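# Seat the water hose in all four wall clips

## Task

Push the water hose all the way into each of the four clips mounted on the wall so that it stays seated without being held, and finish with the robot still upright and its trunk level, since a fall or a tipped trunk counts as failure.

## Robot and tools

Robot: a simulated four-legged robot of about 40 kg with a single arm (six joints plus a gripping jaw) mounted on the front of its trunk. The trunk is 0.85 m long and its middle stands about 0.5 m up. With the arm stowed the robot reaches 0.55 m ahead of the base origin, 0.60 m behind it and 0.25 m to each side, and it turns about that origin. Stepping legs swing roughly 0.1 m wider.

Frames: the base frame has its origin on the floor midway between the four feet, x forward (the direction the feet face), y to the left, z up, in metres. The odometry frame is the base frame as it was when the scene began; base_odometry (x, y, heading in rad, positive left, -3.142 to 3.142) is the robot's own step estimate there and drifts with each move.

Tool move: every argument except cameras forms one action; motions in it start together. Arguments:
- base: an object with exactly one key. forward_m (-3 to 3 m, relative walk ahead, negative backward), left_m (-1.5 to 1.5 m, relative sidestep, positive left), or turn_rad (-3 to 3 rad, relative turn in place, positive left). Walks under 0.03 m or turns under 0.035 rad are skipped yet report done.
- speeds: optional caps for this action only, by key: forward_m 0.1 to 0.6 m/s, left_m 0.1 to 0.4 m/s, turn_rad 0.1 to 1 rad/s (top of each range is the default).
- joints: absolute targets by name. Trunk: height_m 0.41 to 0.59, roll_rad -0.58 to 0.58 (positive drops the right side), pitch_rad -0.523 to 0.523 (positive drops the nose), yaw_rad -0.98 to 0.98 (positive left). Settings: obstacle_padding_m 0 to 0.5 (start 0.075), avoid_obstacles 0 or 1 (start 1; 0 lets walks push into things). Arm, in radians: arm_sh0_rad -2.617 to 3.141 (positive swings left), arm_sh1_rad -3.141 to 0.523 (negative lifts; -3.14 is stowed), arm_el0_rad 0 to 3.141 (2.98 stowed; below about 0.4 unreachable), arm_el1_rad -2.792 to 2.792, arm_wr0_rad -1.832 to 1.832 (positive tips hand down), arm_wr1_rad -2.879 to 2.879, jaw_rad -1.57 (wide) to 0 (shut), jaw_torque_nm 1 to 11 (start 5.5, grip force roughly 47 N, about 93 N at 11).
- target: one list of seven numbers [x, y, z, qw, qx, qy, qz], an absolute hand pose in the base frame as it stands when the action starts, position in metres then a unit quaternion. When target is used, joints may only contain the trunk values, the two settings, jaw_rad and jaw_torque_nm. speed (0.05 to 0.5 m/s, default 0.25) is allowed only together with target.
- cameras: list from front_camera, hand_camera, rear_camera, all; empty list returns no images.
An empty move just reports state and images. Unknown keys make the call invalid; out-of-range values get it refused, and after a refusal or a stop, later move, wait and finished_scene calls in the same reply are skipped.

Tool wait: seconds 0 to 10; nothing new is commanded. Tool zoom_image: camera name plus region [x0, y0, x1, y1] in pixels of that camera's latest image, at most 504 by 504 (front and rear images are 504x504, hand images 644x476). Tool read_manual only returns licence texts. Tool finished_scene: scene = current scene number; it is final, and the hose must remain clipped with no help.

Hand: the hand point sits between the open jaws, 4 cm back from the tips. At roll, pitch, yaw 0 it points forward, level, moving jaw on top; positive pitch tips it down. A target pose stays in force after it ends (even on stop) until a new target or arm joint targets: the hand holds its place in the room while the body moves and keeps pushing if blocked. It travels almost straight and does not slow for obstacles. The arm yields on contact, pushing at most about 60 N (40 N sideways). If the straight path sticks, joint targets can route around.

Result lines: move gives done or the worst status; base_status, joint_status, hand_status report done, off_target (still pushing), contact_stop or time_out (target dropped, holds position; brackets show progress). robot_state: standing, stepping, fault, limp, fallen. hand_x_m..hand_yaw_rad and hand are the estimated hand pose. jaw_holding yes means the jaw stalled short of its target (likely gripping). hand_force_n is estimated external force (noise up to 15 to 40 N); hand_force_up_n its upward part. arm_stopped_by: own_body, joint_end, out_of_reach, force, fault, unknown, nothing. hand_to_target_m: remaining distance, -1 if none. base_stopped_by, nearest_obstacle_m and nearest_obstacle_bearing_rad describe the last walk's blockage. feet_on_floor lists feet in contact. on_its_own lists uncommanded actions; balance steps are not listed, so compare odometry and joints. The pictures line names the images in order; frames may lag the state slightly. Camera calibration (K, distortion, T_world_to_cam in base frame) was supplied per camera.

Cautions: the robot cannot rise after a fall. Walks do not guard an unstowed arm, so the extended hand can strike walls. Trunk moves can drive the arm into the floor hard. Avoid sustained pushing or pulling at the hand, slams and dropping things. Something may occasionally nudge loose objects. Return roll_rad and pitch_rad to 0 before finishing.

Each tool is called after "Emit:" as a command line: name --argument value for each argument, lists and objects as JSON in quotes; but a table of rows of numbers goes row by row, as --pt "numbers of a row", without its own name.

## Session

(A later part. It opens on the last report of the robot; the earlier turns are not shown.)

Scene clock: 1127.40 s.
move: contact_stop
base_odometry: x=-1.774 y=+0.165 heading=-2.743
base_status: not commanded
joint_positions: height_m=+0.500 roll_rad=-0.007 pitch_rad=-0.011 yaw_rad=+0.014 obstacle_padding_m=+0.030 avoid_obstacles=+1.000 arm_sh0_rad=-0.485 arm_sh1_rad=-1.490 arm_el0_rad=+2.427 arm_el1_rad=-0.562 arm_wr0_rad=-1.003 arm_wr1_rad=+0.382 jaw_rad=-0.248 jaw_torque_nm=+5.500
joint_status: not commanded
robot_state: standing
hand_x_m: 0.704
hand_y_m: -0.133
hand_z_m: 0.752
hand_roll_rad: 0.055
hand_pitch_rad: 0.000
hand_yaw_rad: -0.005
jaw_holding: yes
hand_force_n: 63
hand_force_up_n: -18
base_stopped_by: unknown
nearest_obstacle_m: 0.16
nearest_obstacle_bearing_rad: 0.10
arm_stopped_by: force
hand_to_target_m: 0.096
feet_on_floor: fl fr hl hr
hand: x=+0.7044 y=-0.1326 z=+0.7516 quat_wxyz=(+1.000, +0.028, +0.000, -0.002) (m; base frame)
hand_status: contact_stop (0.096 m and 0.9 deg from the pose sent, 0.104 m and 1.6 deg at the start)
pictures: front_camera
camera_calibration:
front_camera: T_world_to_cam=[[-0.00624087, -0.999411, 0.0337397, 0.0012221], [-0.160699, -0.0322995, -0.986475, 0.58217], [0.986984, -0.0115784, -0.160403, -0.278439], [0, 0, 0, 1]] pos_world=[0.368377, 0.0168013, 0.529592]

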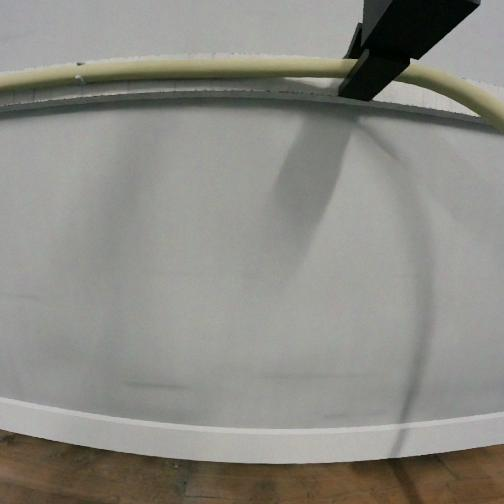

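Emit:
move --target '[0.685, -0.132, 0.756, 0.9968, 0, 0, 0.08]' --speed 0.1 --cameras '[]'

Emit:
move --target '[0.80, -0.132, 0.757, 0.9968, 0, 0, 0.08]' --speed 0.15 --cameras '["front_camera"]'

Emit:
zoom_image --camera "front_camera" --region '[310, 30, 420, 110]'

Scene clock: 1144.63 s.
move: off_target
base_odometry: x=-1.775 y=+0.164 heading=-2.743
base_status: not commanded
joint_positions: height_m=+0.500 roll_rad=-0.006 pitch_rad=-0.010 yaw_rad=+0.006 obstacle_padding_m=+0.030 avoid_obstacles=+1.000 arm_sh0_rad=-0.589 arm_sh1_rad=-1.506 arm_el0_rad=+2.427 arm_el1_rad=-0.841 arm_wr0_rad=-1.113 arm_wr1_rad=+0.503 jaw_rad=-0.250 jaw_torque_nm=+5.500
joint_status: not commanded
robot_state: standing
hand_x_m: 0.687
hand_y_m: -0.134
hand_z_m: 0.760
hand_roll_rad: 0.029
hand_pitch_rad: -0.019
hand_yaw_rad: 0.151
jaw_holding: yes
hand_force_n: 6
hand_force_up_n: -4
base_stopped_by: unknown
nearest_obstacle_m: 0.16
nearest_obstacle_bearing_rad: 0.10
arm_stopped_by: nothing
hand_to_target_m: 0.005
feet_on_floor: fl fr hl hr
hand: x=+0.6868 y=-0.1341 z=+0.7605 quat_wxyz=(+0.997, +0.015, -0.008, +0.076) (m; base frame)
hand_status: off_target (0.005 m and 2.1 deg from the pose sent, 0.020 m and 10.0 deg at the start)
pictures: none
No camera images: "cameras" was empty.

Scene clock: 1148.27 s.
move: contact_stop
base_odometry: x=-1.775 y=+0.164 heading=-2.743
base_status: not commanded
joint_positions: height_m=+0.500 roll_rad=-0.006 pitch_rad=-0.012 yaw_rad=+0.012 obstacle_padding_m=+0.030 avoid_obstacles=+1.000 arm_sh0_rad=-0.567 arm_sh1_rad=-1.458 arm_el0_rad=+2.376 arm_el1_rad=-0.812 arm_wr0_rad=-1.089 arm_wr1_rad=+0.489 jaw_rad=-0.250 jaw_torque_nm=+5.500
joint_status: not commanded
robot_state: standing
hand_x_m: 0.702
hand_y_m: -0.135
hand_z_m: 0.759
hand_roll_rad: 0.027
hand_pitch_rad: -0.013
hand_yaw_rad: 0.144
jaw_holding: yes
hand_force_n: 62
hand_force_up_n: -2
base_stopped_by: unknown
nearest_obstacle_m: 0.16
nearest_obstacle_bearing_rad: 0.10
arm_stopped_by: unknown
hand_to_target_m: 0.098
feet_on_floor: fl fr hl hr
hand: x=+0.7023 y=-0.1347 z=+0.7591 quat_wxyz=(+0.997, +0.014, -0.006, +0.072) (m; base frame)
hand_status: contact_stop (0.098 m and 1.9 deg from the pose sent, 0.113 m and 2.1 deg at the start)
pictures: front_camera
camera_calibration:
front_camera: T_world_to_cam=[[-0.0087373, -0.999423, 0.0328202, 0.00363424], [-0.160158, -0.0309991, -0.986605, 0.582144], [0.987053, -0.0138767, -0.159795, -0.278716], [0, 0, 0, 1]] pos_world=[0.368374, 0.0178104, 0.529689]

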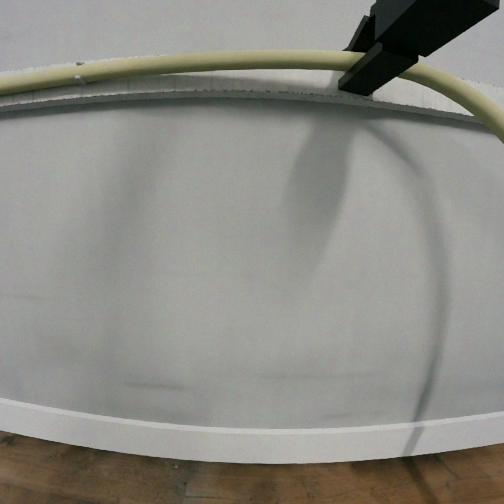

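Scaled by 4.582.

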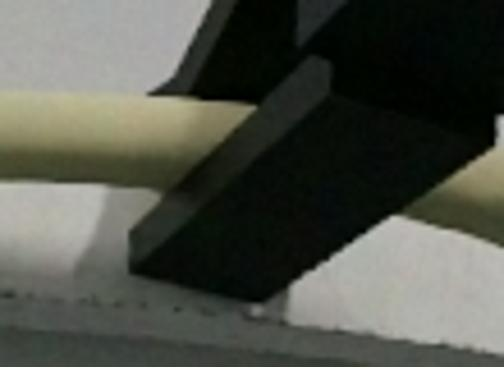

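Tug test.

Emit:
move --target '[0.665, -0.128, 0.757, 1, 0, 0, 0.01]' --speed 0.1 --cameras '["front_camera", "hand_camera"]'

Emit:
zoom_image --camera "front_camera" --region '[310, 20, 470, 110]'

Scene clock: 1154.70 s.
move: done
base_odometry: x=-1.775 y=+0.164 heading=-2.743
base_status: not commanded
joint_positions: height_m=+0.501 roll_rad=-0.008 pitch_rad=-0.011 yaw_rad=+0.007 obstacle_padding_m=+0.030 avoid_obstacles=+1.000 arm_sh0_rad=-0.531 arm_sh1_rad=-1.599 arm_el0_rad=+2.528 arm_el1_rad=-0.645 arm_wr0_rad=-1.017 arm_wr1_rad=+0.395 jaw_rad=-0.250 jaw_torque_nm=+5.500
joint_status: not commanded
robot_state: standing
hand_x_m: 0.671
hand_y_m: -0.130
hand_z_m: 0.755
hand_roll_rad: 0.021
hand_pitch_rad: 0.004
hand_yaw_rad: 0.013
jaw_holding: yes
hand_force_n: 5
hand_force_up_n: -4
base_stopped_by: unknown
nearest_obstacle_m: 0.16
nearest_obstacle_bearing_rad: 0.10
arm_stopped_by: nothing
hand_to_target_m: 0.007
feet_on_floor: fl fr hl hr
hand: x=+0.6712 y=-0.1299 z=+0.7545 quat_wxyz=(+1.000, +0.010, +0.002, +0.006) (m; base frame)
hand_status: done (0.007 m and 1.3 deg from the pose sent, 0.038 m and 7.3 deg at the start)
pictures: front_camera, hand_camera
camera_calibration:
front_camera: T_world_to_cam=[[-0.0136552, -0.9993, 0.0348415, -0.000874952], [-0.160952, -0.0321936, -0.986437, 0.583729], [0.986868, -0.0190779, -0.1604, -0.283342], [0, 0, 0, 1]] pos_world=[0.373562, 0.0125125, 0.530395]
hand_camera: T_world_to_cam=[[-0.0203481, -0.998536, -0.0501276, -0.0485843], [0.166014, 0.0460674, -0.985047, 0.664491], [0.985913, -0.0283657, 0.164833, -0.743283], [0, 0, 0, 1]] pos_world=[0.62151, -0.100208, 0.774637]

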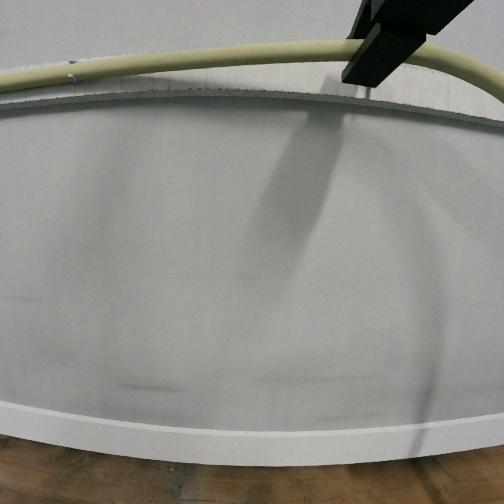

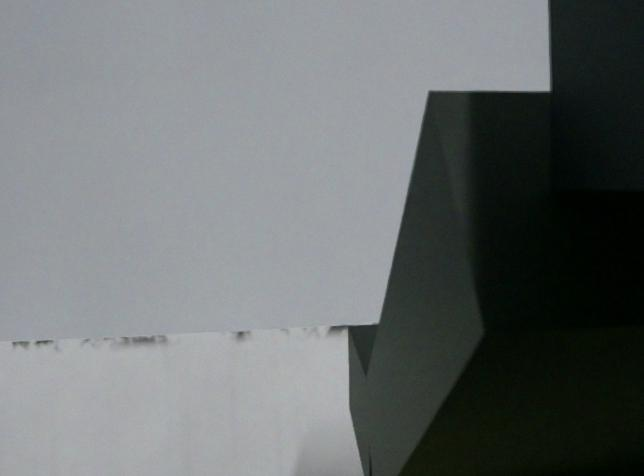

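Scaled by 3.150.

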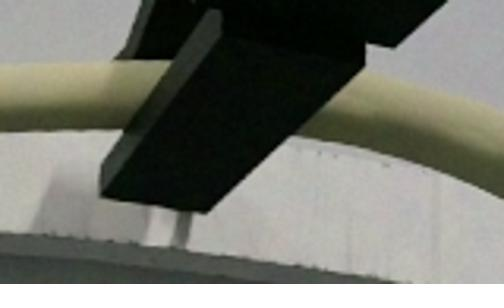

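Emit:
move --target '[0.80, -0.121, 0.757, 0.9995, 0, 0, 0.03]' --speed 0.12 --cameras '["front_camera"]'

Emit:
zoom_image --camera "front_camera" --region '[310, 20, 470, 110]'

Scene clock: 1182.20 s.
move: contact_stop
base_odometry: x=-1.774 y=+0.164 heading=-2.743
base_status: not commanded
joint_positions: height_m=+0.500 roll_rad=-0.007 pitch_rad=-0.011 yaw_rad=+0.011 obstacle_padding_m=+0.030 avoid_obstacles=+1.000 arm_sh0_rad=-0.495 arm_sh1_rad=-1.500 arm_el0_rad=+2.421 arm_el1_rad=-0.616 arm_wr0_rad=-1.012 arm_wr1_rad=+0.399 jaw_rad=-0.249 jaw_torque_nm=+5.500
joint_status: not commanded
robot_state: standing
hand_x_m: 0.704
hand_y_m: -0.132
hand_z_m: 0.758
hand_roll_rad: 0.037
hand_pitch_rad: -0.007
hand_yaw_rad: 0.028
jaw_holding: yes
hand_force_n: 61
hand_force_up_n: -6
base_stopped_by: unknown
nearest_obstacle_m: 0.16
nearest_obstacle_bearing_rad: 0.10
arm_stopped_by: unknown
hand_to_target_m: 0.097
feet_on_floor: fl fr hl hr
hand: x=+0.7042 y=-0.1315 z=+0.7578 quat_wxyz=(+1.000, +0.018, -0.003, +0.014) (m; base frame)
hand_status: contact_stop (0.097 m and 2.8 deg from the pose sent, 0.129 m and 3.0 deg at the start)
pictures: front_camera
camera_calibration:
front_camera: T_world_to_cam=[[-0.00978358, -0.999381, 0.0338056, 0.000813127], [-0.160512, -0.0317993, -0.986521, 0.582124], [0.986985, -0.0150779, -0.160102, -0.279563], [0, 0, 0, 1]] pos_world=[0.369371, 0.0151085, 0.529492]

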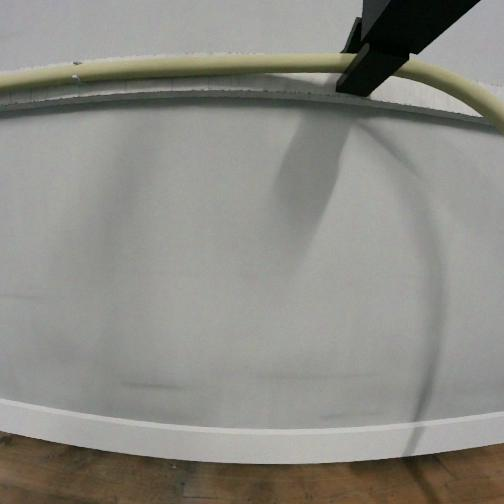

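Scaled by 3.150.

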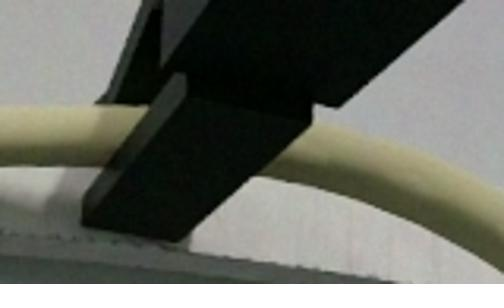

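Emit:
move --target '[0.63, -0.125, 0.80, 1, 0, 0, 0]' --speed 0.12 --cameras '["front_camera"]'

Emit:
zoom_image --camera "front_camera" --region '[330, 30, 430, 110]'

Emit:
zoom_image --camera "front_camera" --region '[30, 30, 130, 110]'

Scene clock: 1194.43 s.
move: done
base_odometry: x=-1.775 y=+0.164 heading=-2.743
base_status: not commanded
joint_positions: height_m=+0.501 roll_rad=-0.009 pitch_rad=-0.011 yaw_rad=+0.006 obstacle_padding_m=+0.030 avoid_obstacles=+1.000 arm_sh0_rad=-0.577 arm_sh1_rad=-1.854 arm_el0_rad=+2.605 arm_el1_rad=-0.777 arm_wr0_rad=-0.915 arm_wr1_rad=+0.563 jaw_rad=-0.250 jaw_torque_nm=+5.500
joint_status: not commanded
robot_state: standing
hand_x_m: 0.637
hand_y_m: -0.121
hand_z_m: 0.801
hand_roll_rad: 0.018
hand_pitch_rad: -0.008
hand_yaw_rad: 0.019
jaw_holding: yes
hand_force_n: 6
hand_force_up_n: -5
base_stopped_by: unknown
nearest_obstacle_m: 0.16
nearest_obstacle_bearing_rad: 0.10
arm_stopped_by: nothing
hand_to_target_m: 0.009
feet_on_floor: fl fr hl hr
hand: x=+0.6365 y=-0.1210 z=+0.8013 quat_wxyz=(+1.000, +0.009, -0.004, +0.010) (m; base frame)
hand_status: done (0.009 m and 1.6 deg from the pose sent, 0.086 m and 2.7 deg at the start)
pictures: front_camera
camera_calibration:
front_camera: T_world_to_cam=[[-0.0145924, -0.999267, 0.035392, -0.00402159], [-0.160602, -0.0325939, -0.986481, 0.584825], [0.986911, -0.0200792, -0.160008, -0.290397], [0, 0, 0, 1]] pos_world=[0.380462, 0.00921211, 0.530595]

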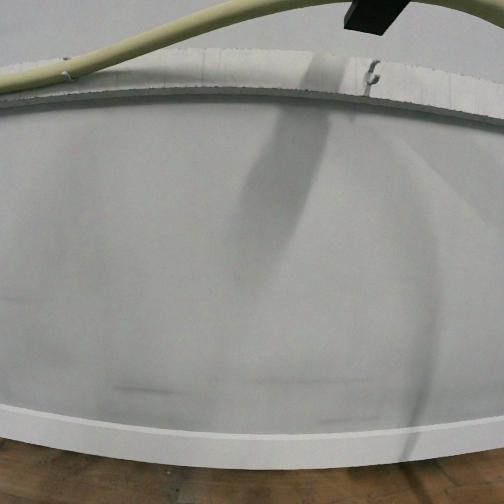

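Scaled by 5.040.

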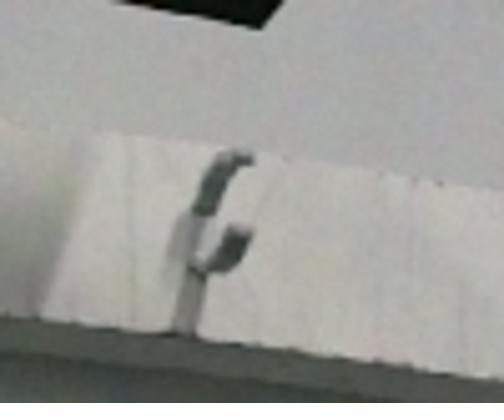

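Scaled by 5.040.

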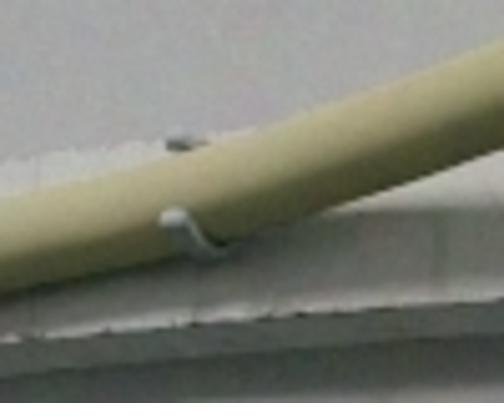

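Emit:
move --target '[0.655, -0.128, 0.765, 1, 0, 0, 0]' --speed 0.12 --cameras '[]'

Emit:
move --target '[0.665, -0.146, 0.759, 1, 0, 0, 0]' --joints '{"jaw_torque_nm": 1.5}' --speed 0.08 --cameras '[]'

Emit:
move --joints '{"jaw_torque_nm": 5.5, "jaw_rad": 0}' --cameras '["front_camera","hand_camera"]'

Scene clock: 1209.70 s.
move: done
base_odometry: x=-1.775 y=+0.164 heading=-2.743
base_status: not commanded
joint_positions: height_m=+0.501 roll_rad=-0.007 pitch_rad=-0.010 yaw_rad=+0.009 obstacle_padding_m=+0.030 avoid_obstacles=+1.000 arm_sh0_rad=-0.563 arm_sh1_rad=-1.728 arm_el0_rad=+2.607 arm_el1_rad=-0.673 arm_wr0_rad=-0.989 arm_wr1_rad=+0.437 jaw_rad=-0.250 jaw_torque_nm=+5.500
joint_status: not commanded
robot_state: standing
hand_x_m: 0.648
hand_y_m: -0.127
hand_z_m: 0.767
hand_roll_rad: 0.023
hand_pitch_rad: -0.004
hand_yaw_rad: -0.006
jaw_holding: yes
hand_force_n: 7
hand_force_up_n: -3
base_stopped_by: unknown
nearest_obstacle_m: 0.16
nearest_obstacle_bearing_rad: 0.10
arm_stopped_by: nothing
hand_to_target_m: 0.007
feet_on_floor: fl fr hl hr
hand: x=+0.6483 y=-0.1269 z=+0.7666 quat_wxyz=(+1.000, +0.011, -0.002, -0.003) (m; base frame)
hand_status: done (0.007 m and 1.4 deg from the pose sent, 0.041 m and 1.6 deg at the start)
pictures: none
No camera images: "cameras" was empty.

Scene clock: 1211.33 s.
move: off_target
base_odometry: x=-1.775 y=+0.164 heading=-2.743
base_status: not commanded
joint_positions: height_m=+0.501 roll_rad=-0.007 pitch_rad=-0.010 yaw_rad=+0.008 obstacle_padding_m=+0.030 avoid_obstacles=+1.000 arm_sh0_rad=-0.566 arm_sh1_rad=-1.635 arm_el0_rad=+2.550 arm_el1_rad=-0.692 arm_wr0_rad=-1.032 arm_wr1_rad=+0.426 jaw_rad=-0.258 jaw_torque_nm=+1.500
joint_status: all done
robot_state: standing
hand_x_m: 0.663
hand_y_m: -0.132
hand_z_m: 0.760
hand_roll_rad: 0.021
hand_pitch_rad: -0.007
hand_yaw_rad: 0.022
jaw_holding: yes
hand_force_n: 8
hand_force_up_n: -3
base_stopped_by: unknown
nearest_obstacle_m: 0.16
nearest_obstacle_bearing_rad: 0.10
arm_stopped_by: nothing
hand_to_target_m: 0.014
feet_on_floor: fl fr hl hr
hand: x=+0.6632 y=-0.1323 z=+0.7600 quat_wxyz=(+1.000, +0.010, -0.003, +0.011) (m; base frame)
hand_status: off_target (0.014 m and 1.8 deg from the pose sent, 0.026 m and 1.4 deg at the start)
pictures: none
No camera images: "cameras" was empty.

Scene clock: 1211.67 s.
move: off_target
base_odometry: x=-1.775 y=+0.164 heading=-2.743
base_status: not commanded
joint_positions: height_m=+0.501 roll_rad=-0.007 pitch_rad=-0.010 yaw_rad=+0.008 obstacle_padding_m=+0.030 avoid_obstacles=+1.000 arm_sh0_rad=-0.566 arm_sh1_rad=-1.635 arm_el0_rad=+2.549 arm_el1_rad=-0.692 arm_wr0_rad=-1.032 arm_wr1_rad=+0.426 jaw_rad=-0.251 jaw_torque_nm=+5.500
joint_status: jaw_rad off_target (ended at -0.251, target +0.000); the others done
robot_state: standing
hand_x_m: 0.663
hand_y_m: -0.132
hand_z_m: 0.760
hand_roll_rad: 0.020
hand_pitch_rad: -0.007
hand_yaw_rad: 0.023
jaw_holding: yes
hand_force_n: 7
hand_force_up_n: -3
base_stopped_by: unknown
nearest_obstacle_m: 0.16
nearest_obstacle_bearing_rad: 0.10
arm_stopped_by: nothing
hand_to_target_m: 0.014
feet_on_floor: fl fr hl hr
hand: x=+0.6634 y=-0.1322 z=+0.7605 quat_wxyz=(+1.000, +0.010, -0.004, +0.011) (m; base frame)
hand_status: not commanded
pictures: front_camera, hand_camera
camera_calibration:
front_camera: T_world_to_cam=[[-0.0123526, -0.999347, 0.0339409, -0.000432161], [-0.161903, -0.0314967, -0.986304, 0.584534], [0.986729, -0.0176785, -0.161408, -0.28653], [0, 0, 0, 1]] pos_world=[0.37736, 0.0129136, 0.530295]
hand_camera: T_world_to_cam=[[-0.0103707, -0.998714, -0.0496277, -0.057769], [0.176841, 0.0470163, -0.983116, 0.66321], [0.984185, -0.0189718, 0.176126, -0.742882], [0, 0, 0, 1]] pos_world=[0.613251, -0.10297, 0.779986]

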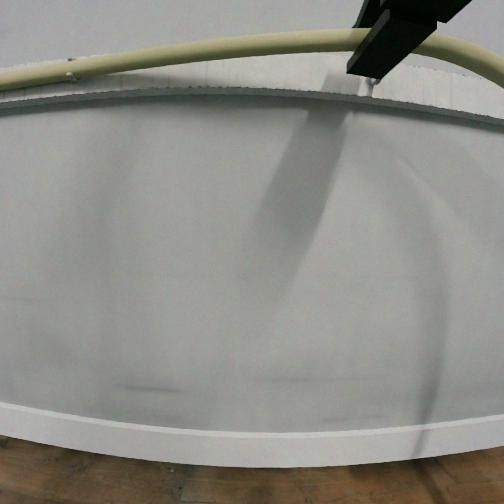

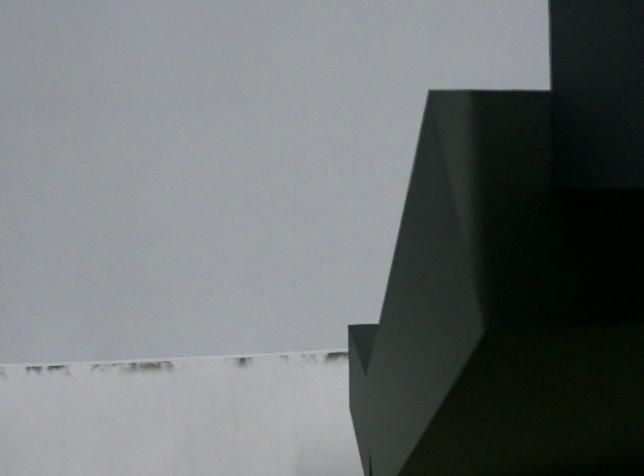

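Emit:
move --target '[0.665, -0.165, 0.759, 1, 0, 0, 0]' --joints '{"jaw_torque_nm": 1}' --speed 0.05 --cameras '["front_camera"]'

Scene clock: 1221.50 s.
move: contact_stop
base_odometry: x=-1.775 y=+0.164 heading=-2.743
base_status: not commanded
joint_positions: height_m=+0.501 roll_rad=-0.007 pitch_rad=-0.010 yaw_rad=+0.010 obstacle_padding_m=+0.030 avoid_obstacles=+1.000 arm_sh0_rad=-0.585 arm_sh1_rad=-1.612 arm_el0_rad=+2.528 arm_el1_rad=-0.721 arm_wr0_rad=-1.046 arm_wr1_rad=+0.426 jaw_rad=-0.271 jaw_torque_nm=+1.000
joint_status: all done
robot_state: standing
hand_x_m: 0.666
hand_y_m: -0.137
hand_z_m: 0.760
hand_roll_rad: 0.008
hand_pitch_rad: -0.008
hand_yaw_rad: 0.033
jaw_holding: yes
hand_force_n: 15
hand_force_up_n: -4
base_stopped_by: unknown
nearest_obstacle_m: 0.16
nearest_obstacle_bearing_rad: 0.10
arm_stopped_by: unknown
hand_to_target_m: 0.028
feet_on_floor: fl fr hl hr
hand: x=+0.6660 y=-0.1368 z=+0.7605 quat_wxyz=(+1.000, +0.004, -0.004, +0.017) (m; base frame)
hand_status: contact_stop (0.028 m and 2.0 deg from the pose sent, 0.033 m and 1.8 deg at the start)
pictures: front_camera
camera_calibration:
front_camera: T_world_to_cam=[[-0.0108951, -0.999379, 0.0335032, 0.000937133], [-0.162146, -0.031296, -0.98627, 0.584644], [0.986707, -0.0161779, -0.161704, -0.285651], [0, 0, 0, 1]] pos_world=[0.376662, 0.0146124, 0.530395]

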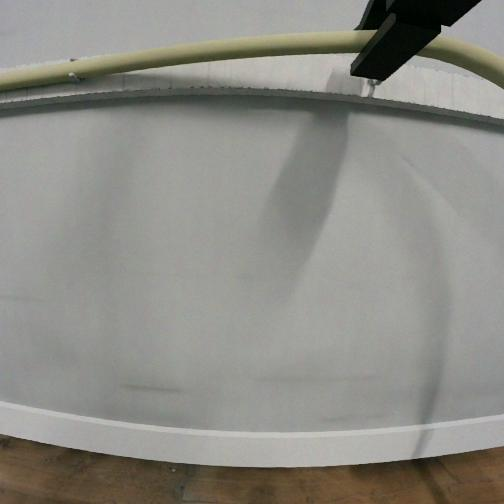

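Emit:
move --target '[0.665, -0.19, 0.759, 1, 0, 0, 0]' --speed 0.05 --cameras '["front_camera"]'

Scene clock: 1228.60 s.
move: contact_stop
base_odometry: x=-1.775 y=+0.164 heading=-2.743
base_status: not commanded
joint_positions: height_m=+0.501 roll_rad=-0.007 pitch_rad=-0.009 yaw_rad=+0.011 obstacle_padding_m=+0.030 avoid_obstacles=+1.000 arm_sh0_rad=-0.660 arm_sh1_rad=-1.560 arm_el0_rad=+2.477 arm_el1_rad=-0.797 arm_wr0_rad=-1.079 arm_wr1_rad=+0.459 jaw_rad=-0.223 jaw_torque_nm=+1.000
joint_status: not commanded
robot_state: standing
hand_x_m: 0.666
hand_y_m: -0.162
hand_z_m: 0.760
hand_roll_rad: 0.004
hand_pitch_rad: -0.009
hand_yaw_rad: 0.033
jaw_holding: yes
hand_force_n: 16
hand_force_up_n: -4
base_stopped_by: unknown
nearest_obstacle_m: 0.16
nearest_obstacle_bearing_rad: 0.10
arm_stopped_by: unknown
hand_to_target_m: 0.029
feet_on_floor: fl fr hl hr
hand: x=+0.6662 y=-0.1618 z=+0.7604 quat_wxyz=(+1.000, +0.002, -0.004, +0.017) (m; base frame)
hand_status: contact_stop (0.029 m and 2.0 deg from the pose sent, 0.053 m and 2.0 deg at the start)
pictures: front_camera
camera_calibration:
front_camera: T_world_to_cam=[[-0.00980091, -0.999376, 0.0339387, 0.00358614], [-0.162414, -0.0318987, -0.986207, 0.584336], [0.986674, -0.0151779, -0.162, -0.284312], [0, 0, 0, 1]] pos_world=[0.375463, 0.0179082, 0.530096]

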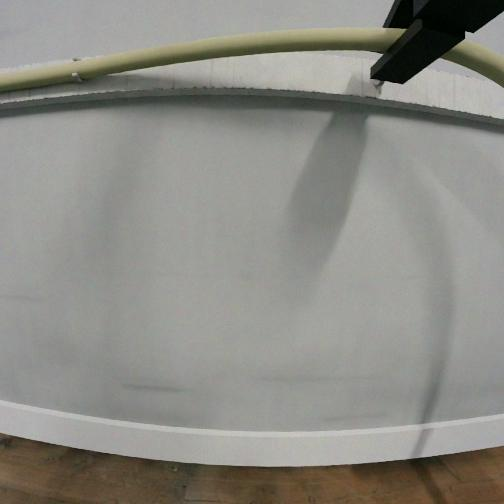

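Emit:
move --target '[0.665, -0.140, 0.758, 1, 0, 0, 0]' --joints '{"jaw_torque_nm": 3}' --speed 0.08 --cameras '[]'

Emit:
move --target '[0.80, -0.140, 0.758, 1, 0, 0, 0]' --speed 0.1 --cameras '["front_camera"]'

Emit:
zoom_image --camera "front_camera" --region '[310, 20, 470, 110]'

Scene clock: 1237.40 s.
move: off_target
base_odometry: x=-1.775 y=+0.164 heading=-2.744
base_status: not commanded
joint_positions: height_m=+0.501 roll_rad=-0.009 pitch_rad=-0.011 yaw_rad=+0.007 obstacle_padding_m=+0.030 avoid_obstacles=+1.000 arm_sh0_rad=-0.587 arm_sh1_rad=-1.588 arm_el0_rad=+2.512 arm_el1_rad=-0.664 arm_wr0_rad=-1.027 arm_wr1_rad=+0.420 jaw_rad=-0.204 jaw_torque_nm=+3.000
joint_status: all done
robot_state: standing
hand_x_m: 0.667
hand_y_m: -0.152
hand_z_m: 0.758
hand_roll_rad: 0.033
hand_pitch_rad: -0.005
hand_yaw_rad: -0.024
jaw_holding: yes
hand_force_n: 10
hand_force_up_n: -4
base_stopped_by: unknown
nearest_obstacle_m: 0.16
nearest_obstacle_bearing_rad: 0.10
arm_stopped_by: nothing
hand_to_target_m: 0.013
feet_on_floor: fl fr hl hr
hand: x=+0.6675 y=-0.1522 z=+0.7583 quat_wxyz=(+1.000, +0.017, -0.003, -0.012) (m; base frame)
hand_status: off_target (0.013 m and 2.4 deg from the pose sent, 0.022 m and 2.0 deg at the start)
pictures: none
No camera images: "cameras" was empty.

Scene clock: 1241.93 s.
move: contact_stop
base_odometry: x=-1.774 y=+0.164 heading=-2.744
base_status: not commanded
joint_positions: height_m=+0.500 roll_rad=-0.006 pitch_rad=-0.012 yaw_rad=+0.009 obstacle_padding_m=+0.030 avoid_obstacles=+1.000 arm_sh0_rad=-0.516 arm_sh1_rad=-1.493 arm_el0_rad=+2.408 arm_el1_rad=-0.586 arm_wr0_rad=-0.986 arm_wr1_rad=+0.373 jaw_rad=-0.267 jaw_torque_nm=+3.000
joint_status: not commanded
robot_state: standing
hand_x_m: 0.704
hand_y_m: -0.152
hand_z_m: 0.758
hand_roll_rad: 0.025
hand_pitch_rad: 0.002
hand_yaw_rad: -0.027
jaw_holding: yes
hand_force_n: 63
hand_force_up_n: -10
base_stopped_by: unknown
nearest_obstacle_m: 0.16
nearest_obstacle_bearing_rad: 0.10
arm_stopped_by: force
hand_to_target_m: 0.098
feet_on_floor: fl fr hl hr
hand: x=+0.7036 y=-0.1521 z=+0.7581 quat_wxyz=(+1.000, +0.013, +0.001, -0.014) (m; base frame)
hand_status: contact_stop (0.098 m and 2.1 deg from the pose sent, 0.133 m and 2.4 deg at the start)
pictures: front_camera
camera_calibration:
front_camera: T_world_to_cam=[[-0.0118925, -0.999391, 0.0328154, 0.000909324], [-0.159758, -0.0304971, -0.986685, 0.582219], [0.987084, -0.0169767, -0.159298, -0.279657], [0, 0, 0, 1]] pos_world=[0.36907, 0.0139171, 0.529888]

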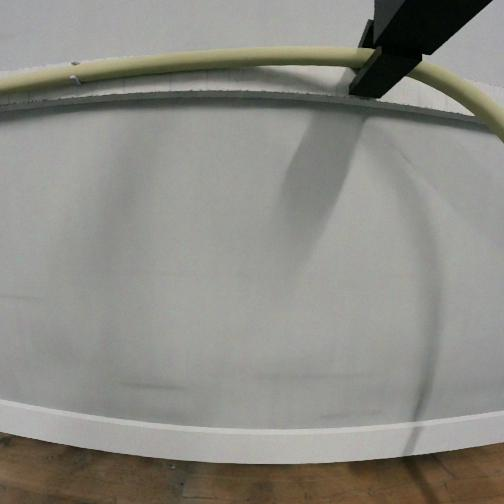

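Scaled by 3.150.

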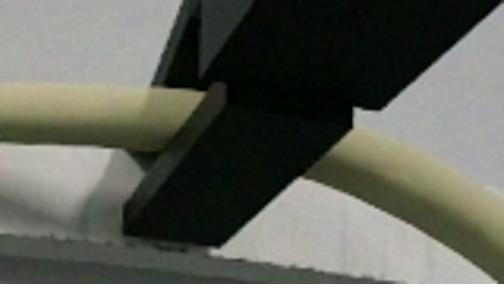

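Emit:
move --target '[0.68, -0.15, 0.758, 1, 0, 0, 0]' --speed 0.08 --cameras '["front_camera"]'

Emit:
zoom_image --camera "front_camera" --region '[310, 20, 470, 110]'

Scene clock: 1252.13 s.
move: contact_stop
base_odometry: x=-1.775 y=+0.164 heading=-2.744
base_status: not commanded
joint_positions: height_m=+0.501 roll_rad=-0.008 pitch_rad=-0.010 yaw_rad=+0.004 obstacle_padding_m=+0.030 avoid_obstacles=+1.000 arm_sh0_rad=-0.537 arm_sh1_rad=-1.492 arm_el0_rad=+2.411 arm_el1_rad=-0.639 arm_wr0_rad=-1.008 arm_wr1_rad=+0.394 jaw_rad=-0.267 jaw_torque_nm=+3.000
joint_status: not commanded
robot_state: standing
hand_x_m: 0.702
hand_y_m: -0.154
hand_z_m: 0.757
hand_roll_rad: 0.018
hand_pitch_rad: 0.002
hand_yaw_rad: -0.003
jaw_holding: yes
hand_force_n: 21
hand_force_up_n: -17
base_stopped_by: unknown
nearest_obstacle_m: 0.16
nearest_obstacle_bearing_rad: 0.10
arm_stopped_by: unknown
hand_to_target_m: 0.023
feet_on_floor: fl fr hl hr
hand: x=+0.7022 y=-0.1539 z=+0.7571 quat_wxyz=(+1.000, +0.009, +0.001, -0.002) (m; base frame)
hand_status: contact_stop (0.023 m and 1.1 deg from the pose sent, 0.024 m and 2.1 deg at the start)
pictures: front_camera
camera_calibration:
front_camera: T_world_to_cam=[[-0.0164183, -0.999273, 0.0344062, 0.00117054], [-0.162335, -0.0312903, -0.98624, 0.583649], [0.986599, -0.0217777, -0.161703, -0.280646], [0, 0, 0, 1]] pos_world=[0.371651, 0.0133204, 0.530196]

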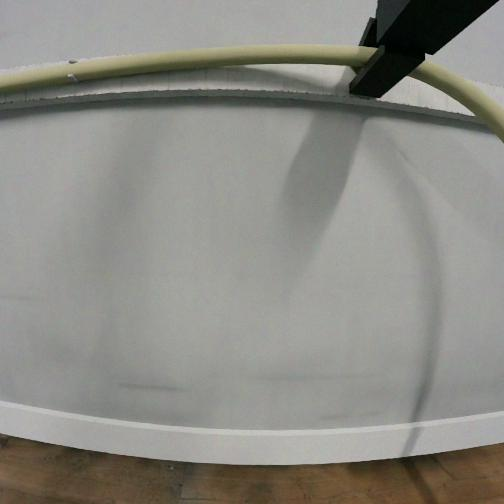

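Scaled by 3.150.

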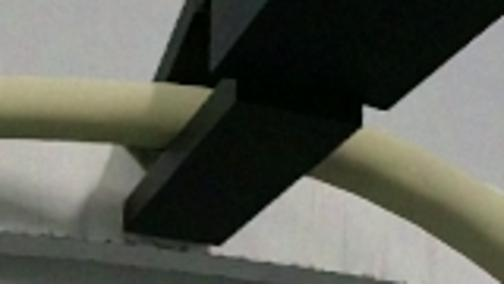

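Resists tug (21 N): engaged. Release and press.

Emit:
move --target '[0.71, -0.152, 0.757, 1, 0, 0, 0]' --joints '{"jaw_rad": -0.45, "jaw_torque_nm": 5.5}' --cameras '["front_camera"]'

Emit:
move --target '[0.62, -0.152, 0.757, 1, 0, 0, 0]' --speed 0.08 --cameras '["front_camera", "hand_camera"]'

Emit:
zoom_image --camera "front_camera" --region '[330, 20, 430, 110]'

Scene clock: 1261.67 s.
move: off_target
base_odometry: x=-1.775 y=+0.164 heading=-2.744
base_status: not commanded
joint_positions: height_m=+0.501 roll_rad=-0.009 pitch_rad=-0.010 yaw_rad=+0.008 obstacle_padding_m=+0.030 avoid_obstacles=+1.000 arm_sh0_rad=-0.537 arm_sh1_rad=-1.474 arm_el0_rad=+2.410 arm_el1_rad=-0.636 arm_wr0_rad=-0.990 arm_wr1_rad=+0.383 jaw_rad=-0.433 jaw_torque_nm=+5.500
joint_status: all done
robot_state: standing
hand_x_m: 0.703
hand_y_m: -0.152
hand_z_m: 0.745
hand_roll_rad: 0.016
hand_pitch_rad: 0.033
hand_yaw_rad: -0.008
jaw_holding: no
hand_force_n: 11
hand_force_up_n: -7
base_stopped_by: unknown
nearest_obstacle_m: 0.16
nearest_obstacle_bearing_rad: 0.10
arm_stopped_by: nothing
hand_to_target_m: 0.014
feet_on_floor: fl fr hl hr
hand: x=+0.7026 y=-0.1522 z=+0.7454 quat_wxyz=(+1.000, +0.008, +0.016, -0.004) (m; base frame)
hand_status: off_target (0.014 m and 2.2 deg from the pose sent, 0.008 m and 1.1 deg at the start)
pictures: front_camera
camera_calibration:
front_camera: T_world_to_cam=[[-0.0126203, -0.999294, 0.0354009, 0.00171588], [-0.16194, -0.0328937, -0.986252, 0.583157], [0.98672, -0.0181796, -0.16141, -0.279919], [0, 0, 0, 1]] pos_world=[0.370659, 0.015808, 0.529898]

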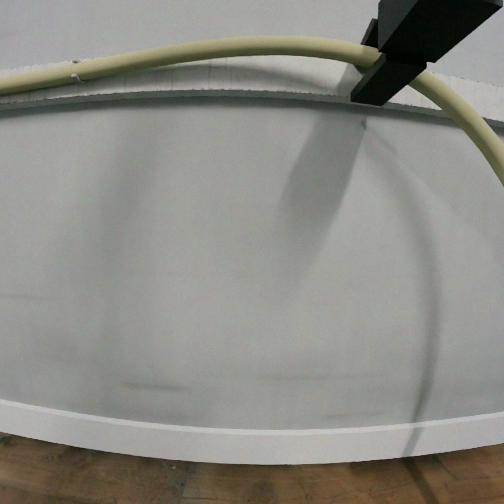

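Scene clock: 1264.27 s.
move: off_target
base_odometry: x=-1.775 y=+0.164 heading=-2.744
base_status: not commanded
joint_positions: height_m=+0.501 roll_rad=-0.009 pitch_rad=-0.011 yaw_rad=+0.006 obstacle_padding_m=+0.030 avoid_obstacles=+1.000 arm_sh0_rad=-0.679 arm_sh1_rad=-1.681 arm_el0_rad=+2.615 arm_el1_rad=-0.818 arm_wr0_rad=-1.071 arm_wr1_rad=+0.457 jaw_rad=-0.449 jaw_torque_nm=+5.500
joint_status: not commanded
robot_state: standing
hand_x_m: 0.629
hand_y_m: -0.145
hand_z_m: 0.749
hand_roll_rad: 0.001
hand_pitch_rad: 0.017
hand_yaw_rad: 0.022
jaw_holding: no
hand_force_n: 5
hand_force_up_n: -4
base_stopped_by: unknown
nearest_obstacle_m: 0.16
nearest_obstacle_bearing_rad: 0.10
arm_stopped_by: nothing
hand_to_target_m: 0.014
feet_on_floor: fl fr hl hr
hand: x=+0.6290 y=-0.1454 z=+0.7491 quat_wxyz=(+1.000, +0.000, +0.008, +0.011) (m; base frame)
hand_status: off_target (0.014 m and 1.6 deg from the pose sent, 0.083 m and 2.2 deg at the start)
pictures: front_camera, hand_camera
camera_calibration:
front_camera: T_world_to_cam=[[-0.0151523, -0.999248, 0.0356845, -0.000499039], [-0.160624, -0.0327926, -0.986471, 0.584738], [0.986899, -0.0206791, -0.160007, -0.288423], [0, 0, 0, 1]] pos_world=[0.37856, 0.0127121, 0.530695]
hand_camera: T_world_to_cam=[[-0.0117024, -0.9995, -0.0293738, -0.0863912], [0.153282, 0.0272355, -0.987807, 0.674192], [0.988113, -0.0160622, 0.152887, -0.691866], [0, 0, 0, 1]] pos_world=[0.57929, -0.115823, 0.769211]

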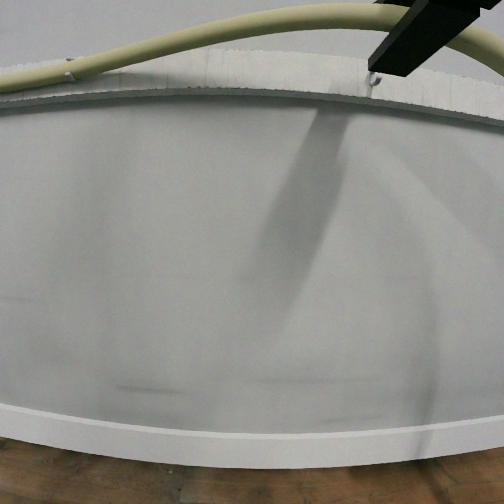

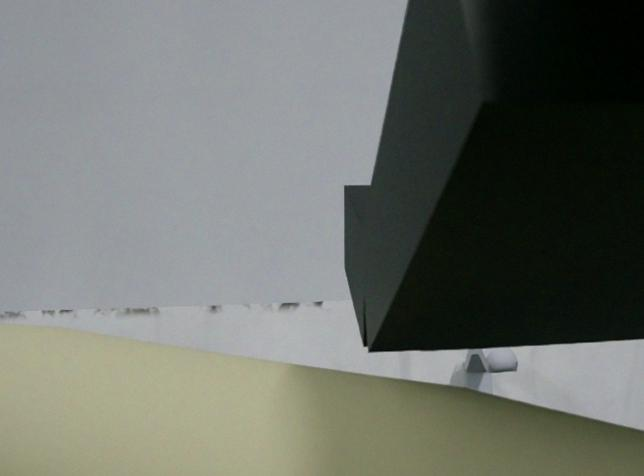

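Scaled by 5.040.

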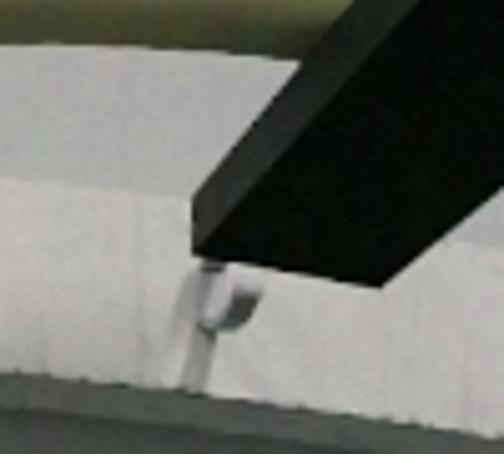

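Emit:
move --joints '{"jaw_rad": 0}' --cameras '["front_camera", "hand_camera"]'

Scene clock: 1278.17 s.
move: contact_stop
base_odometry: x=-1.776 y=+0.164 heading=-2.744
base_status: not commanded
joint_positions: height_m=+0.501 roll_rad=-0.008 pitch_rad=-0.012 yaw_rad=+0.006 obstacle_padding_m=+0.030 avoid_obstacles=+1.000 arm_sh0_rad=-0.696 arm_sh1_rad=-1.702 arm_el0_rad=+2.621 arm_el1_rad=-0.824 arm_wr0_rad=-1.078 arm_wr1_rad=+0.484 jaw_rad=-0.223 jaw_torque_nm=+5.500
joint_status: jaw_rad contact_stop (moved +0.226 of +0.449)
robot_state: standing
hand_x_m: 0.625
hand_y_m: -0.148
hand_z_m: 0.755
hand_roll_rad: 0.017
hand_pitch_rad: 0.002
hand_yaw_rad: 0.014
jaw_holding: yes
hand_force_n: 4
hand_force_up_n: -4
base_stopped_by: unknown
nearest_obstacle_m: 0.16
nearest_obstacle_bearing_rad: 0.10
arm_stopped_by: nothing
hand_to_target_m: 0.007
feet_on_floor: fl fr hl hr
hand: x=+0.6251 y=-0.1484 z=+0.7552 quat_wxyz=(+1.000, +0.009, +0.001, +0.007) (m; base frame)
hand_status: not commanded
pictures: front_camera, hand_camera
camera_calibration:
front_camera: T_world_to_cam=[[-0.0144129, -0.999296, 0.034648, -0.000114501], [-0.160483, -0.0318905, -0.986523, 0.584962], [0.986933, -0.019779, -0.15991, -0.28947], [0, 0, 0, 1]] pos_world=[0.379562, 0.0128148, 0.530793]
hand_camera: T_world_to_cam=[[-0.0190492, -0.998745, -0.0463225, -0.0718023], [0.168057, 0.0424733, -0.984862, 0.671678], [0.985593, -0.0265457, 0.167037, -0.699644], [0, 0, 0, 1]] pos_world=[0.575317, -0.118813, 0.775051]

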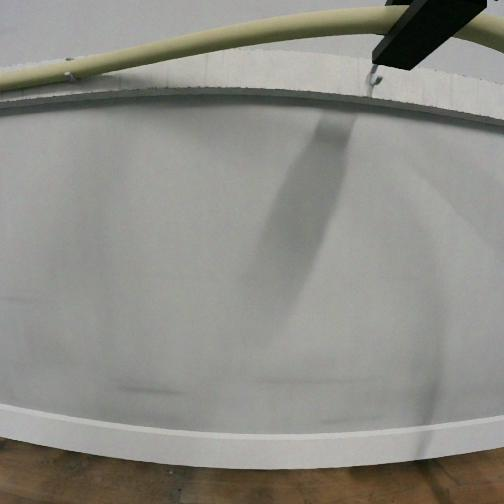

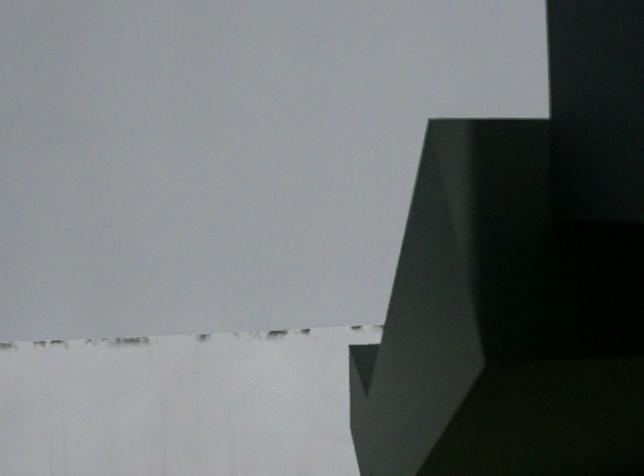

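Emit:
move --target '[0.66, -0.134, 0.757, 1, 0, 0, 0]' --speed 0.1 --cameras '[]'

Emit:
move --target '[0.80, -0.136, 0.757, 0.9998, 0, 0, 0.02]' --speed 0.12 --cameras '["front_camera"]'

Emit:
zoom_image --camera "front_camera" --region '[310, 20, 470, 110]'

Scene clock: 1285.33 s.
move: off_target
base_odometry: x=-1.775 y=+0.165 heading=-2.745
base_status: not commanded
joint_positions: height_m=+0.501 roll_rad=-0.007 pitch_rad=-0.010 yaw_rad=+0.006 obstacle_padding_m=+0.030 avoid_obstacles=+1.000 arm_sh0_rad=-0.593 arm_sh1_rad=-1.659 arm_el0_rad=+2.577 arm_el1_rad=-0.656 arm_wr0_rad=-1.020 arm_wr1_rad=+0.417 jaw_rad=-0.223 jaw_torque_nm=+5.500
joint_status: not commanded
robot_state: standing
hand_x_m: 0.653
hand_y_m: -0.148
hand_z_m: 0.758
hand_roll_rad: 0.033
hand_pitch_rad: -0.005
hand_yaw_rad: -0.041
jaw_holding: yes
hand_force_n: 13
hand_force_up_n: -3
base_stopped_by: unknown
nearest_obstacle_m: 0.16
nearest_obstacle_bearing_rad: 0.10
arm_stopped_by: nothing
hand_to_target_m: 0.016
feet_on_floor: fl fr hl hr
hand: x=+0.6530 y=-0.1478 z=+0.7579 quat_wxyz=(+1.000, +0.016, -0.003, -0.020) (m; base frame)
hand_status: off_target (0.016 m and 3.0 deg from the pose sent, 0.038 m and 1.3 deg at the start)
pictures: none
No camera images: "cameras" was empty.

Scene clock: 1289.20 s.
move: contact_stop
base_odometry: x=-1.774 y=+0.165 heading=-2.745
base_status: not commanded
joint_positions: height_m=+0.500 roll_rad=-0.006 pitch_rad=-0.012 yaw_rad=+0.008 obstacle_padding_m=+0.030 avoid_obstacles=+1.000 arm_sh0_rad=-0.558 arm_sh1_rad=-1.523 arm_el0_rad=+2.441 arm_el1_rad=-0.661 arm_wr0_rad=-1.014 arm_wr1_rad=+0.421 jaw_rad=-0.226 jaw_torque_nm=+5.500
joint_status: not commanded
robot_state: standing
hand_x_m: 0.689
hand_y_m: -0.152
hand_z_m: 0.758
hand_roll_rad: 0.035
hand_pitch_rad: 0.000
hand_yaw_rad: 0.000
jaw_holding: yes
hand_force_n: 63
hand_force_up_n: -3
base_stopped_by: unknown
nearest_obstacle_m: 0.16
nearest_obstacle_bearing_rad: 0.10
arm_stopped_by: force
hand_to_target_m: 0.113
feet_on_floor: fl fr hl hr
hand: x=+0.6891 y=-0.1524 z=+0.7583 quat_wxyz=(+1.000, +0.017, +0.000, +0.000) (m; base frame)
hand_status: contact_stop (0.113 m and 3.0 deg from the pose sent, 0.147 m and 5.0 deg at the start)
pictures: front_camera
camera_calibration:
front_camera: T_world_to_cam=[[-0.0123736, -0.999379, 0.0329911, 0.00161037], [-0.159678, -0.0305954, -0.986695, 0.582715], [0.987092, -0.0174769, -0.1592, -0.281537], [0, 0, 0, 1]] pos_world=[0.37097, 0.0145174, 0.530088]

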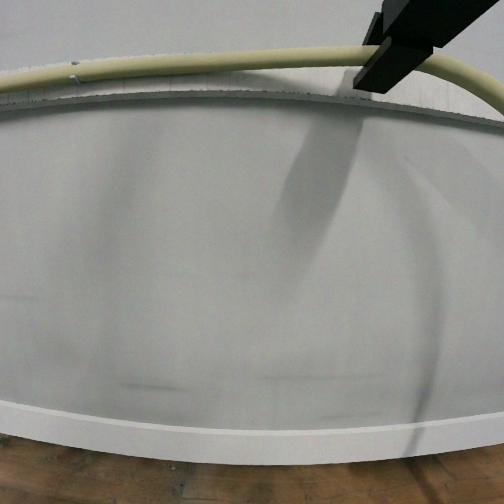

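Scaled by 3.150.

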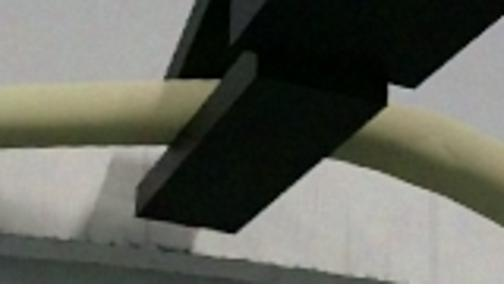

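Emit:
move --target '[0.66, -0.115, 0.757, 1, 0, 0, 0.02]' --speed 0.1 --cameras '["front_camera"]'

Scene clock: 1298.93 s.
move: contact_stop
base_odometry: x=-1.775 y=+0.164 heading=-2.745
base_status: not commanded
joint_positions: height_m=+0.500 roll_rad=-0.008 pitch_rad=-0.012 yaw_rad=+0.003 obstacle_padding_m=+0.030 avoid_obstacles=+1.000 arm_sh0_rad=-0.560 arm_sh1_rad=-1.625 arm_el0_rad=+2.553 arm_el1_rad=-0.654 arm_wr0_rad=-1.020 arm_wr1_rad=+0.421 jaw_rad=-0.221 jaw_torque_nm=+5.500
joint_status: not commanded
robot_state: standing
hand_x_m: 0.661
hand_y_m: -0.140
hand_z_m: 0.755
hand_roll_rad: 0.043
hand_pitch_rad: 0.001
hand_yaw_rad: -0.011
jaw_holding: yes
hand_force_n: 17
hand_force_up_n: -4
base_stopped_by: unknown
nearest_obstacle_m: 0.16
nearest_obstacle_bearing_rad: 0.10
arm_stopped_by: unknown
hand_to_target_m: 0.025
feet_on_floor: fl fr hl hr
hand: x=+0.6608 y=-0.1398 z=+0.7554 quat_wxyz=(+1.000, +0.021, +0.000, -0.006) (m; base frame)
hand_status: contact_stop (0.025 m and 3.8 deg from the pose sent, 0.047 m and 3.0 deg at the start)
pictures: front_camera
camera_calibration:
front_camera: T_world_to_cam=[[-0.0176577, -0.999261, 0.0341433, -0.000972001], [-0.159765, -0.03089, -0.986672, 0.583943], [0.986997, -0.0228772, -0.159101, -0.286002], [0, 0, 0, 1]] pos_world=[0.37556, 0.0105238, 0.53069]

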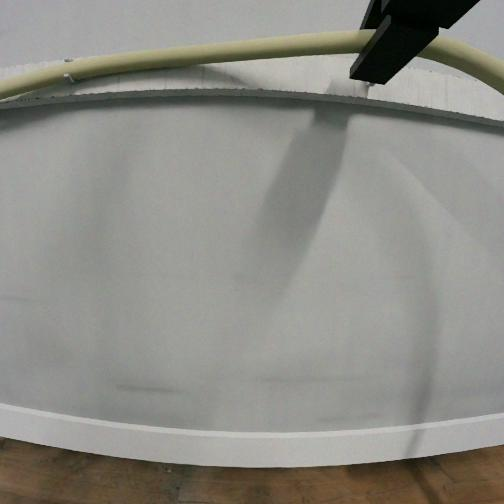

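Emit:
move --target '[0.81, -0.112, 0.757, 0.9998, 0, 0, 0.03]' --speed 0.12 --cameras '["front_camera"]'

Emit:
zoom_image --camera "front_camera" --region '[310, 20, 470, 110]'

Scene clock: 1311.13 s.
move: contact_stop
base_odometry: x=-1.775 y=+0.164 heading=-2.745
base_status: not commanded
joint_positions: height_m=+0.500 roll_rad=-0.007 pitch_rad=-0.012 yaw_rad=+0.010 obstacle_padding_m=+0.030 avoid_obstacles=+1.000 arm_sh0_rad=-0.510 arm_sh1_rad=-1.501 arm_el0_rad=+2.416 arm_el1_rad=-0.621 arm_wr0_rad=-0.995 arm_wr1_rad=+0.408 jaw_rad=-0.263 jaw_torque_nm=+5.500
joint_status: not commanded
robot_state: standing
hand_x_m: 0.704
hand_y_m: -0.141
hand_z_m: 0.758
hand_roll_rad: 0.040
hand_pitch_rad: 0.003
hand_yaw_rad: 0.010
jaw_holding: yes
hand_force_n: 64
hand_force_up_n: -1
base_stopped_by: unknown
nearest_obstacle_m: 0.16
nearest_obstacle_bearing_rad: 0.10
arm_stopped_by: force
hand_to_target_m: 0.110
feet_on_floor: fl fr hl hr
hand: x=+0.7037 y=-0.1406 z=+0.7583 quat_wxyz=(+1.000, +0.020, +0.002, +0.005) (m; base frame)
hand_status: contact_stop (0.110 m and 3.7 deg from the pose sent, 0.152 m and 4.8 deg at the start)
pictures: front_camera
camera_calibration:
front_camera: T_world_to_cam=[[-0.011141, -0.999373, 0.0336129, 0.00122359], [-0.160256, -0.0313959, -0.986576, 0.582386], [0.987013, -0.0163781, -0.159805, -0.280569], [0, 0, 0, 1]] pos_world=[0.370269, 0.0149122, 0.529691]

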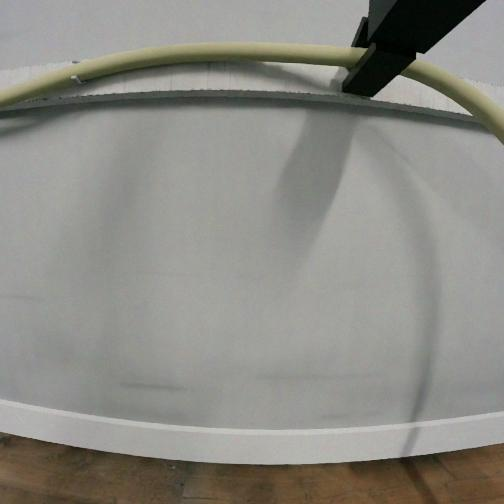

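Scaled by 3.150.

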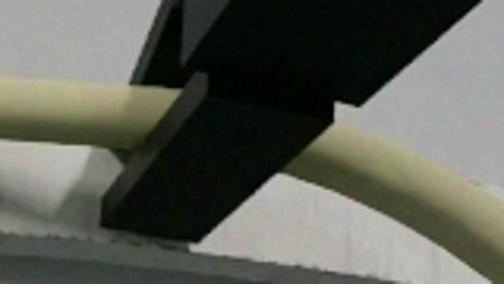

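Emit:
move --target '[0.675, -0.125, 0.757, 0.9998, 0, 0, 0.02]' --speed 0.08 --cameras '["front_camera"]'

Emit:
zoom_image --camera "front_camera" --region '[0, 20, 160, 120]'

Scene clock: 1322.00 s.
move: contact_stop
base_odometry: x=-1.776 y=+0.164 heading=-2.745
base_status: not commanded
joint_positions: height_m=+0.501 roll_rad=-0.007 pitch_rad=-0.011 yaw_rad=+0.003 obstacle_padding_m=+0.030 avoid_obstacles=+1.000 arm_sh0_rad=-0.507 arm_sh1_rad=-1.503 arm_el0_rad=+2.427 arm_el1_rad=-0.629 arm_wr0_rad=-1.013 arm_wr1_rad=+0.397 jaw_rad=-0.265 jaw_torque_nm=+5.500
joint_status: not commanded
robot_state: standing
hand_x_m: 0.702
hand_y_m: -0.141
hand_z_m: 0.757
hand_roll_rad: 0.029
hand_pitch_rad: -0.002
hand_yaw_rad: 0.019
jaw_holding: yes
hand_force_n: 17
hand_force_up_n: 0
base_stopped_by: unknown
nearest_obstacle_m: 0.16
nearest_obstacle_bearing_rad: 0.10
arm_stopped_by: unknown
hand_to_target_m: 0.032
feet_on_floor: fl fr hl hr
hand: x=+0.7020 y=-0.1412 z=+0.7571 quat_wxyz=(+1.000, +0.014, -0.001, +0.009) (m; base frame)
hand_status: contact_stop (0.032 m and 2.1 deg from the pose sent, 0.033 m and 2.9 deg at the start)
pictures: front_camera
camera_calibration:
front_camera: T_world_to_cam=[[-0.0179611, -0.999287, 0.033216, 0.000273226], [-0.161357, -0.0298889, -0.986443, 0.583588], [0.986733, -0.0230772, -0.160705, -0.281111], [0, 0, 0, 1]] pos_world=[0.371552, 0.0112286, 0.530492]

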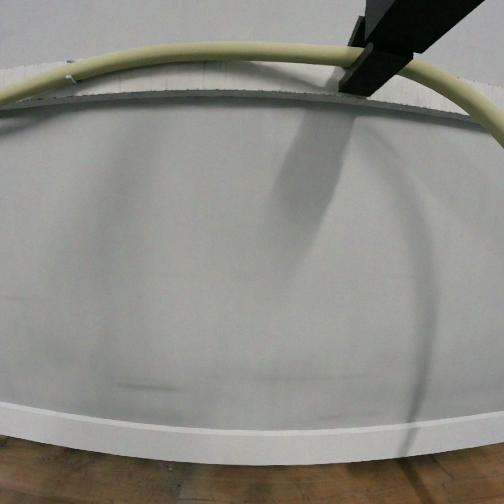

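Scaled by 3.150.

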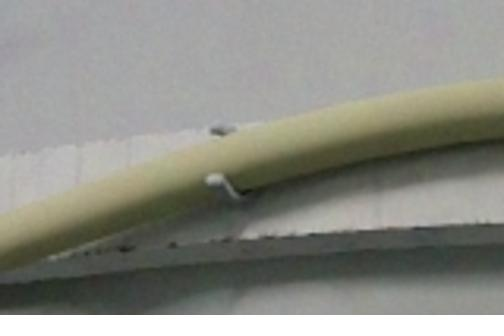

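Emit:
move --target '[0.80, -0.125, 0.757, 0.9998, 0, 0, 0.02]' --speed 0.3 --cameras '[]'

Emit:
move --target '[0.702, -0.141, 0.757, 0.9998, 0, 0, 0.01]' --joints '{"jaw_rad": -1.1}' --cameras '["front_camera"]'

Scene clock: 1335.53 s.
move: contact_stop
base_odometry: x=-1.775 y=+0.164 heading=-2.745
base_status: not commanded
joint_positions: height_m=+0.499 roll_rad=-0.005 pitch_rad=-0.012 yaw_rad=+0.009 obstacle_padding_m=+0.030 avoid_obstacles=+1.000 arm_sh0_rad=-0.487 arm_sh1_rad=-1.503 arm_el0_rad=+2.421 arm_el1_rad=-0.568 arm_wr0_rad=-0.987 arm_wr1_rad=+0.365 jaw_rad=-0.265 jaw_torque_nm=+5.500
joint_status: not commanded
robot_state: standing
hand_x_m: 0.704
hand_y_m: -0.140
hand_z_m: 0.758
hand_roll_rad: 0.029
hand_pitch_rad: -0.002
hand_yaw_rad: -0.012
jaw_holding: yes
hand_force_n: 63
hand_force_up_n: -1
base_stopped_by: unknown
nearest_obstacle_m: 0.16
nearest_obstacle_bearing_rad: 0.10
arm_stopped_by: unknown
hand_to_target_m: 0.097
feet_on_floor: fl fr hl hr
hand: x=+0.7042 y=-0.1398 z=+0.7579 quat_wxyz=(+1.000, +0.015, -0.001, -0.006) (m; base frame)
hand_status: contact_stop (0.097 m and 3.4 deg from the pose sent, 0.099 m and 2.1 deg at the start)
pictures: none
No camera images: "cameras" was empty.

not run: a stop came earlier in this reply.


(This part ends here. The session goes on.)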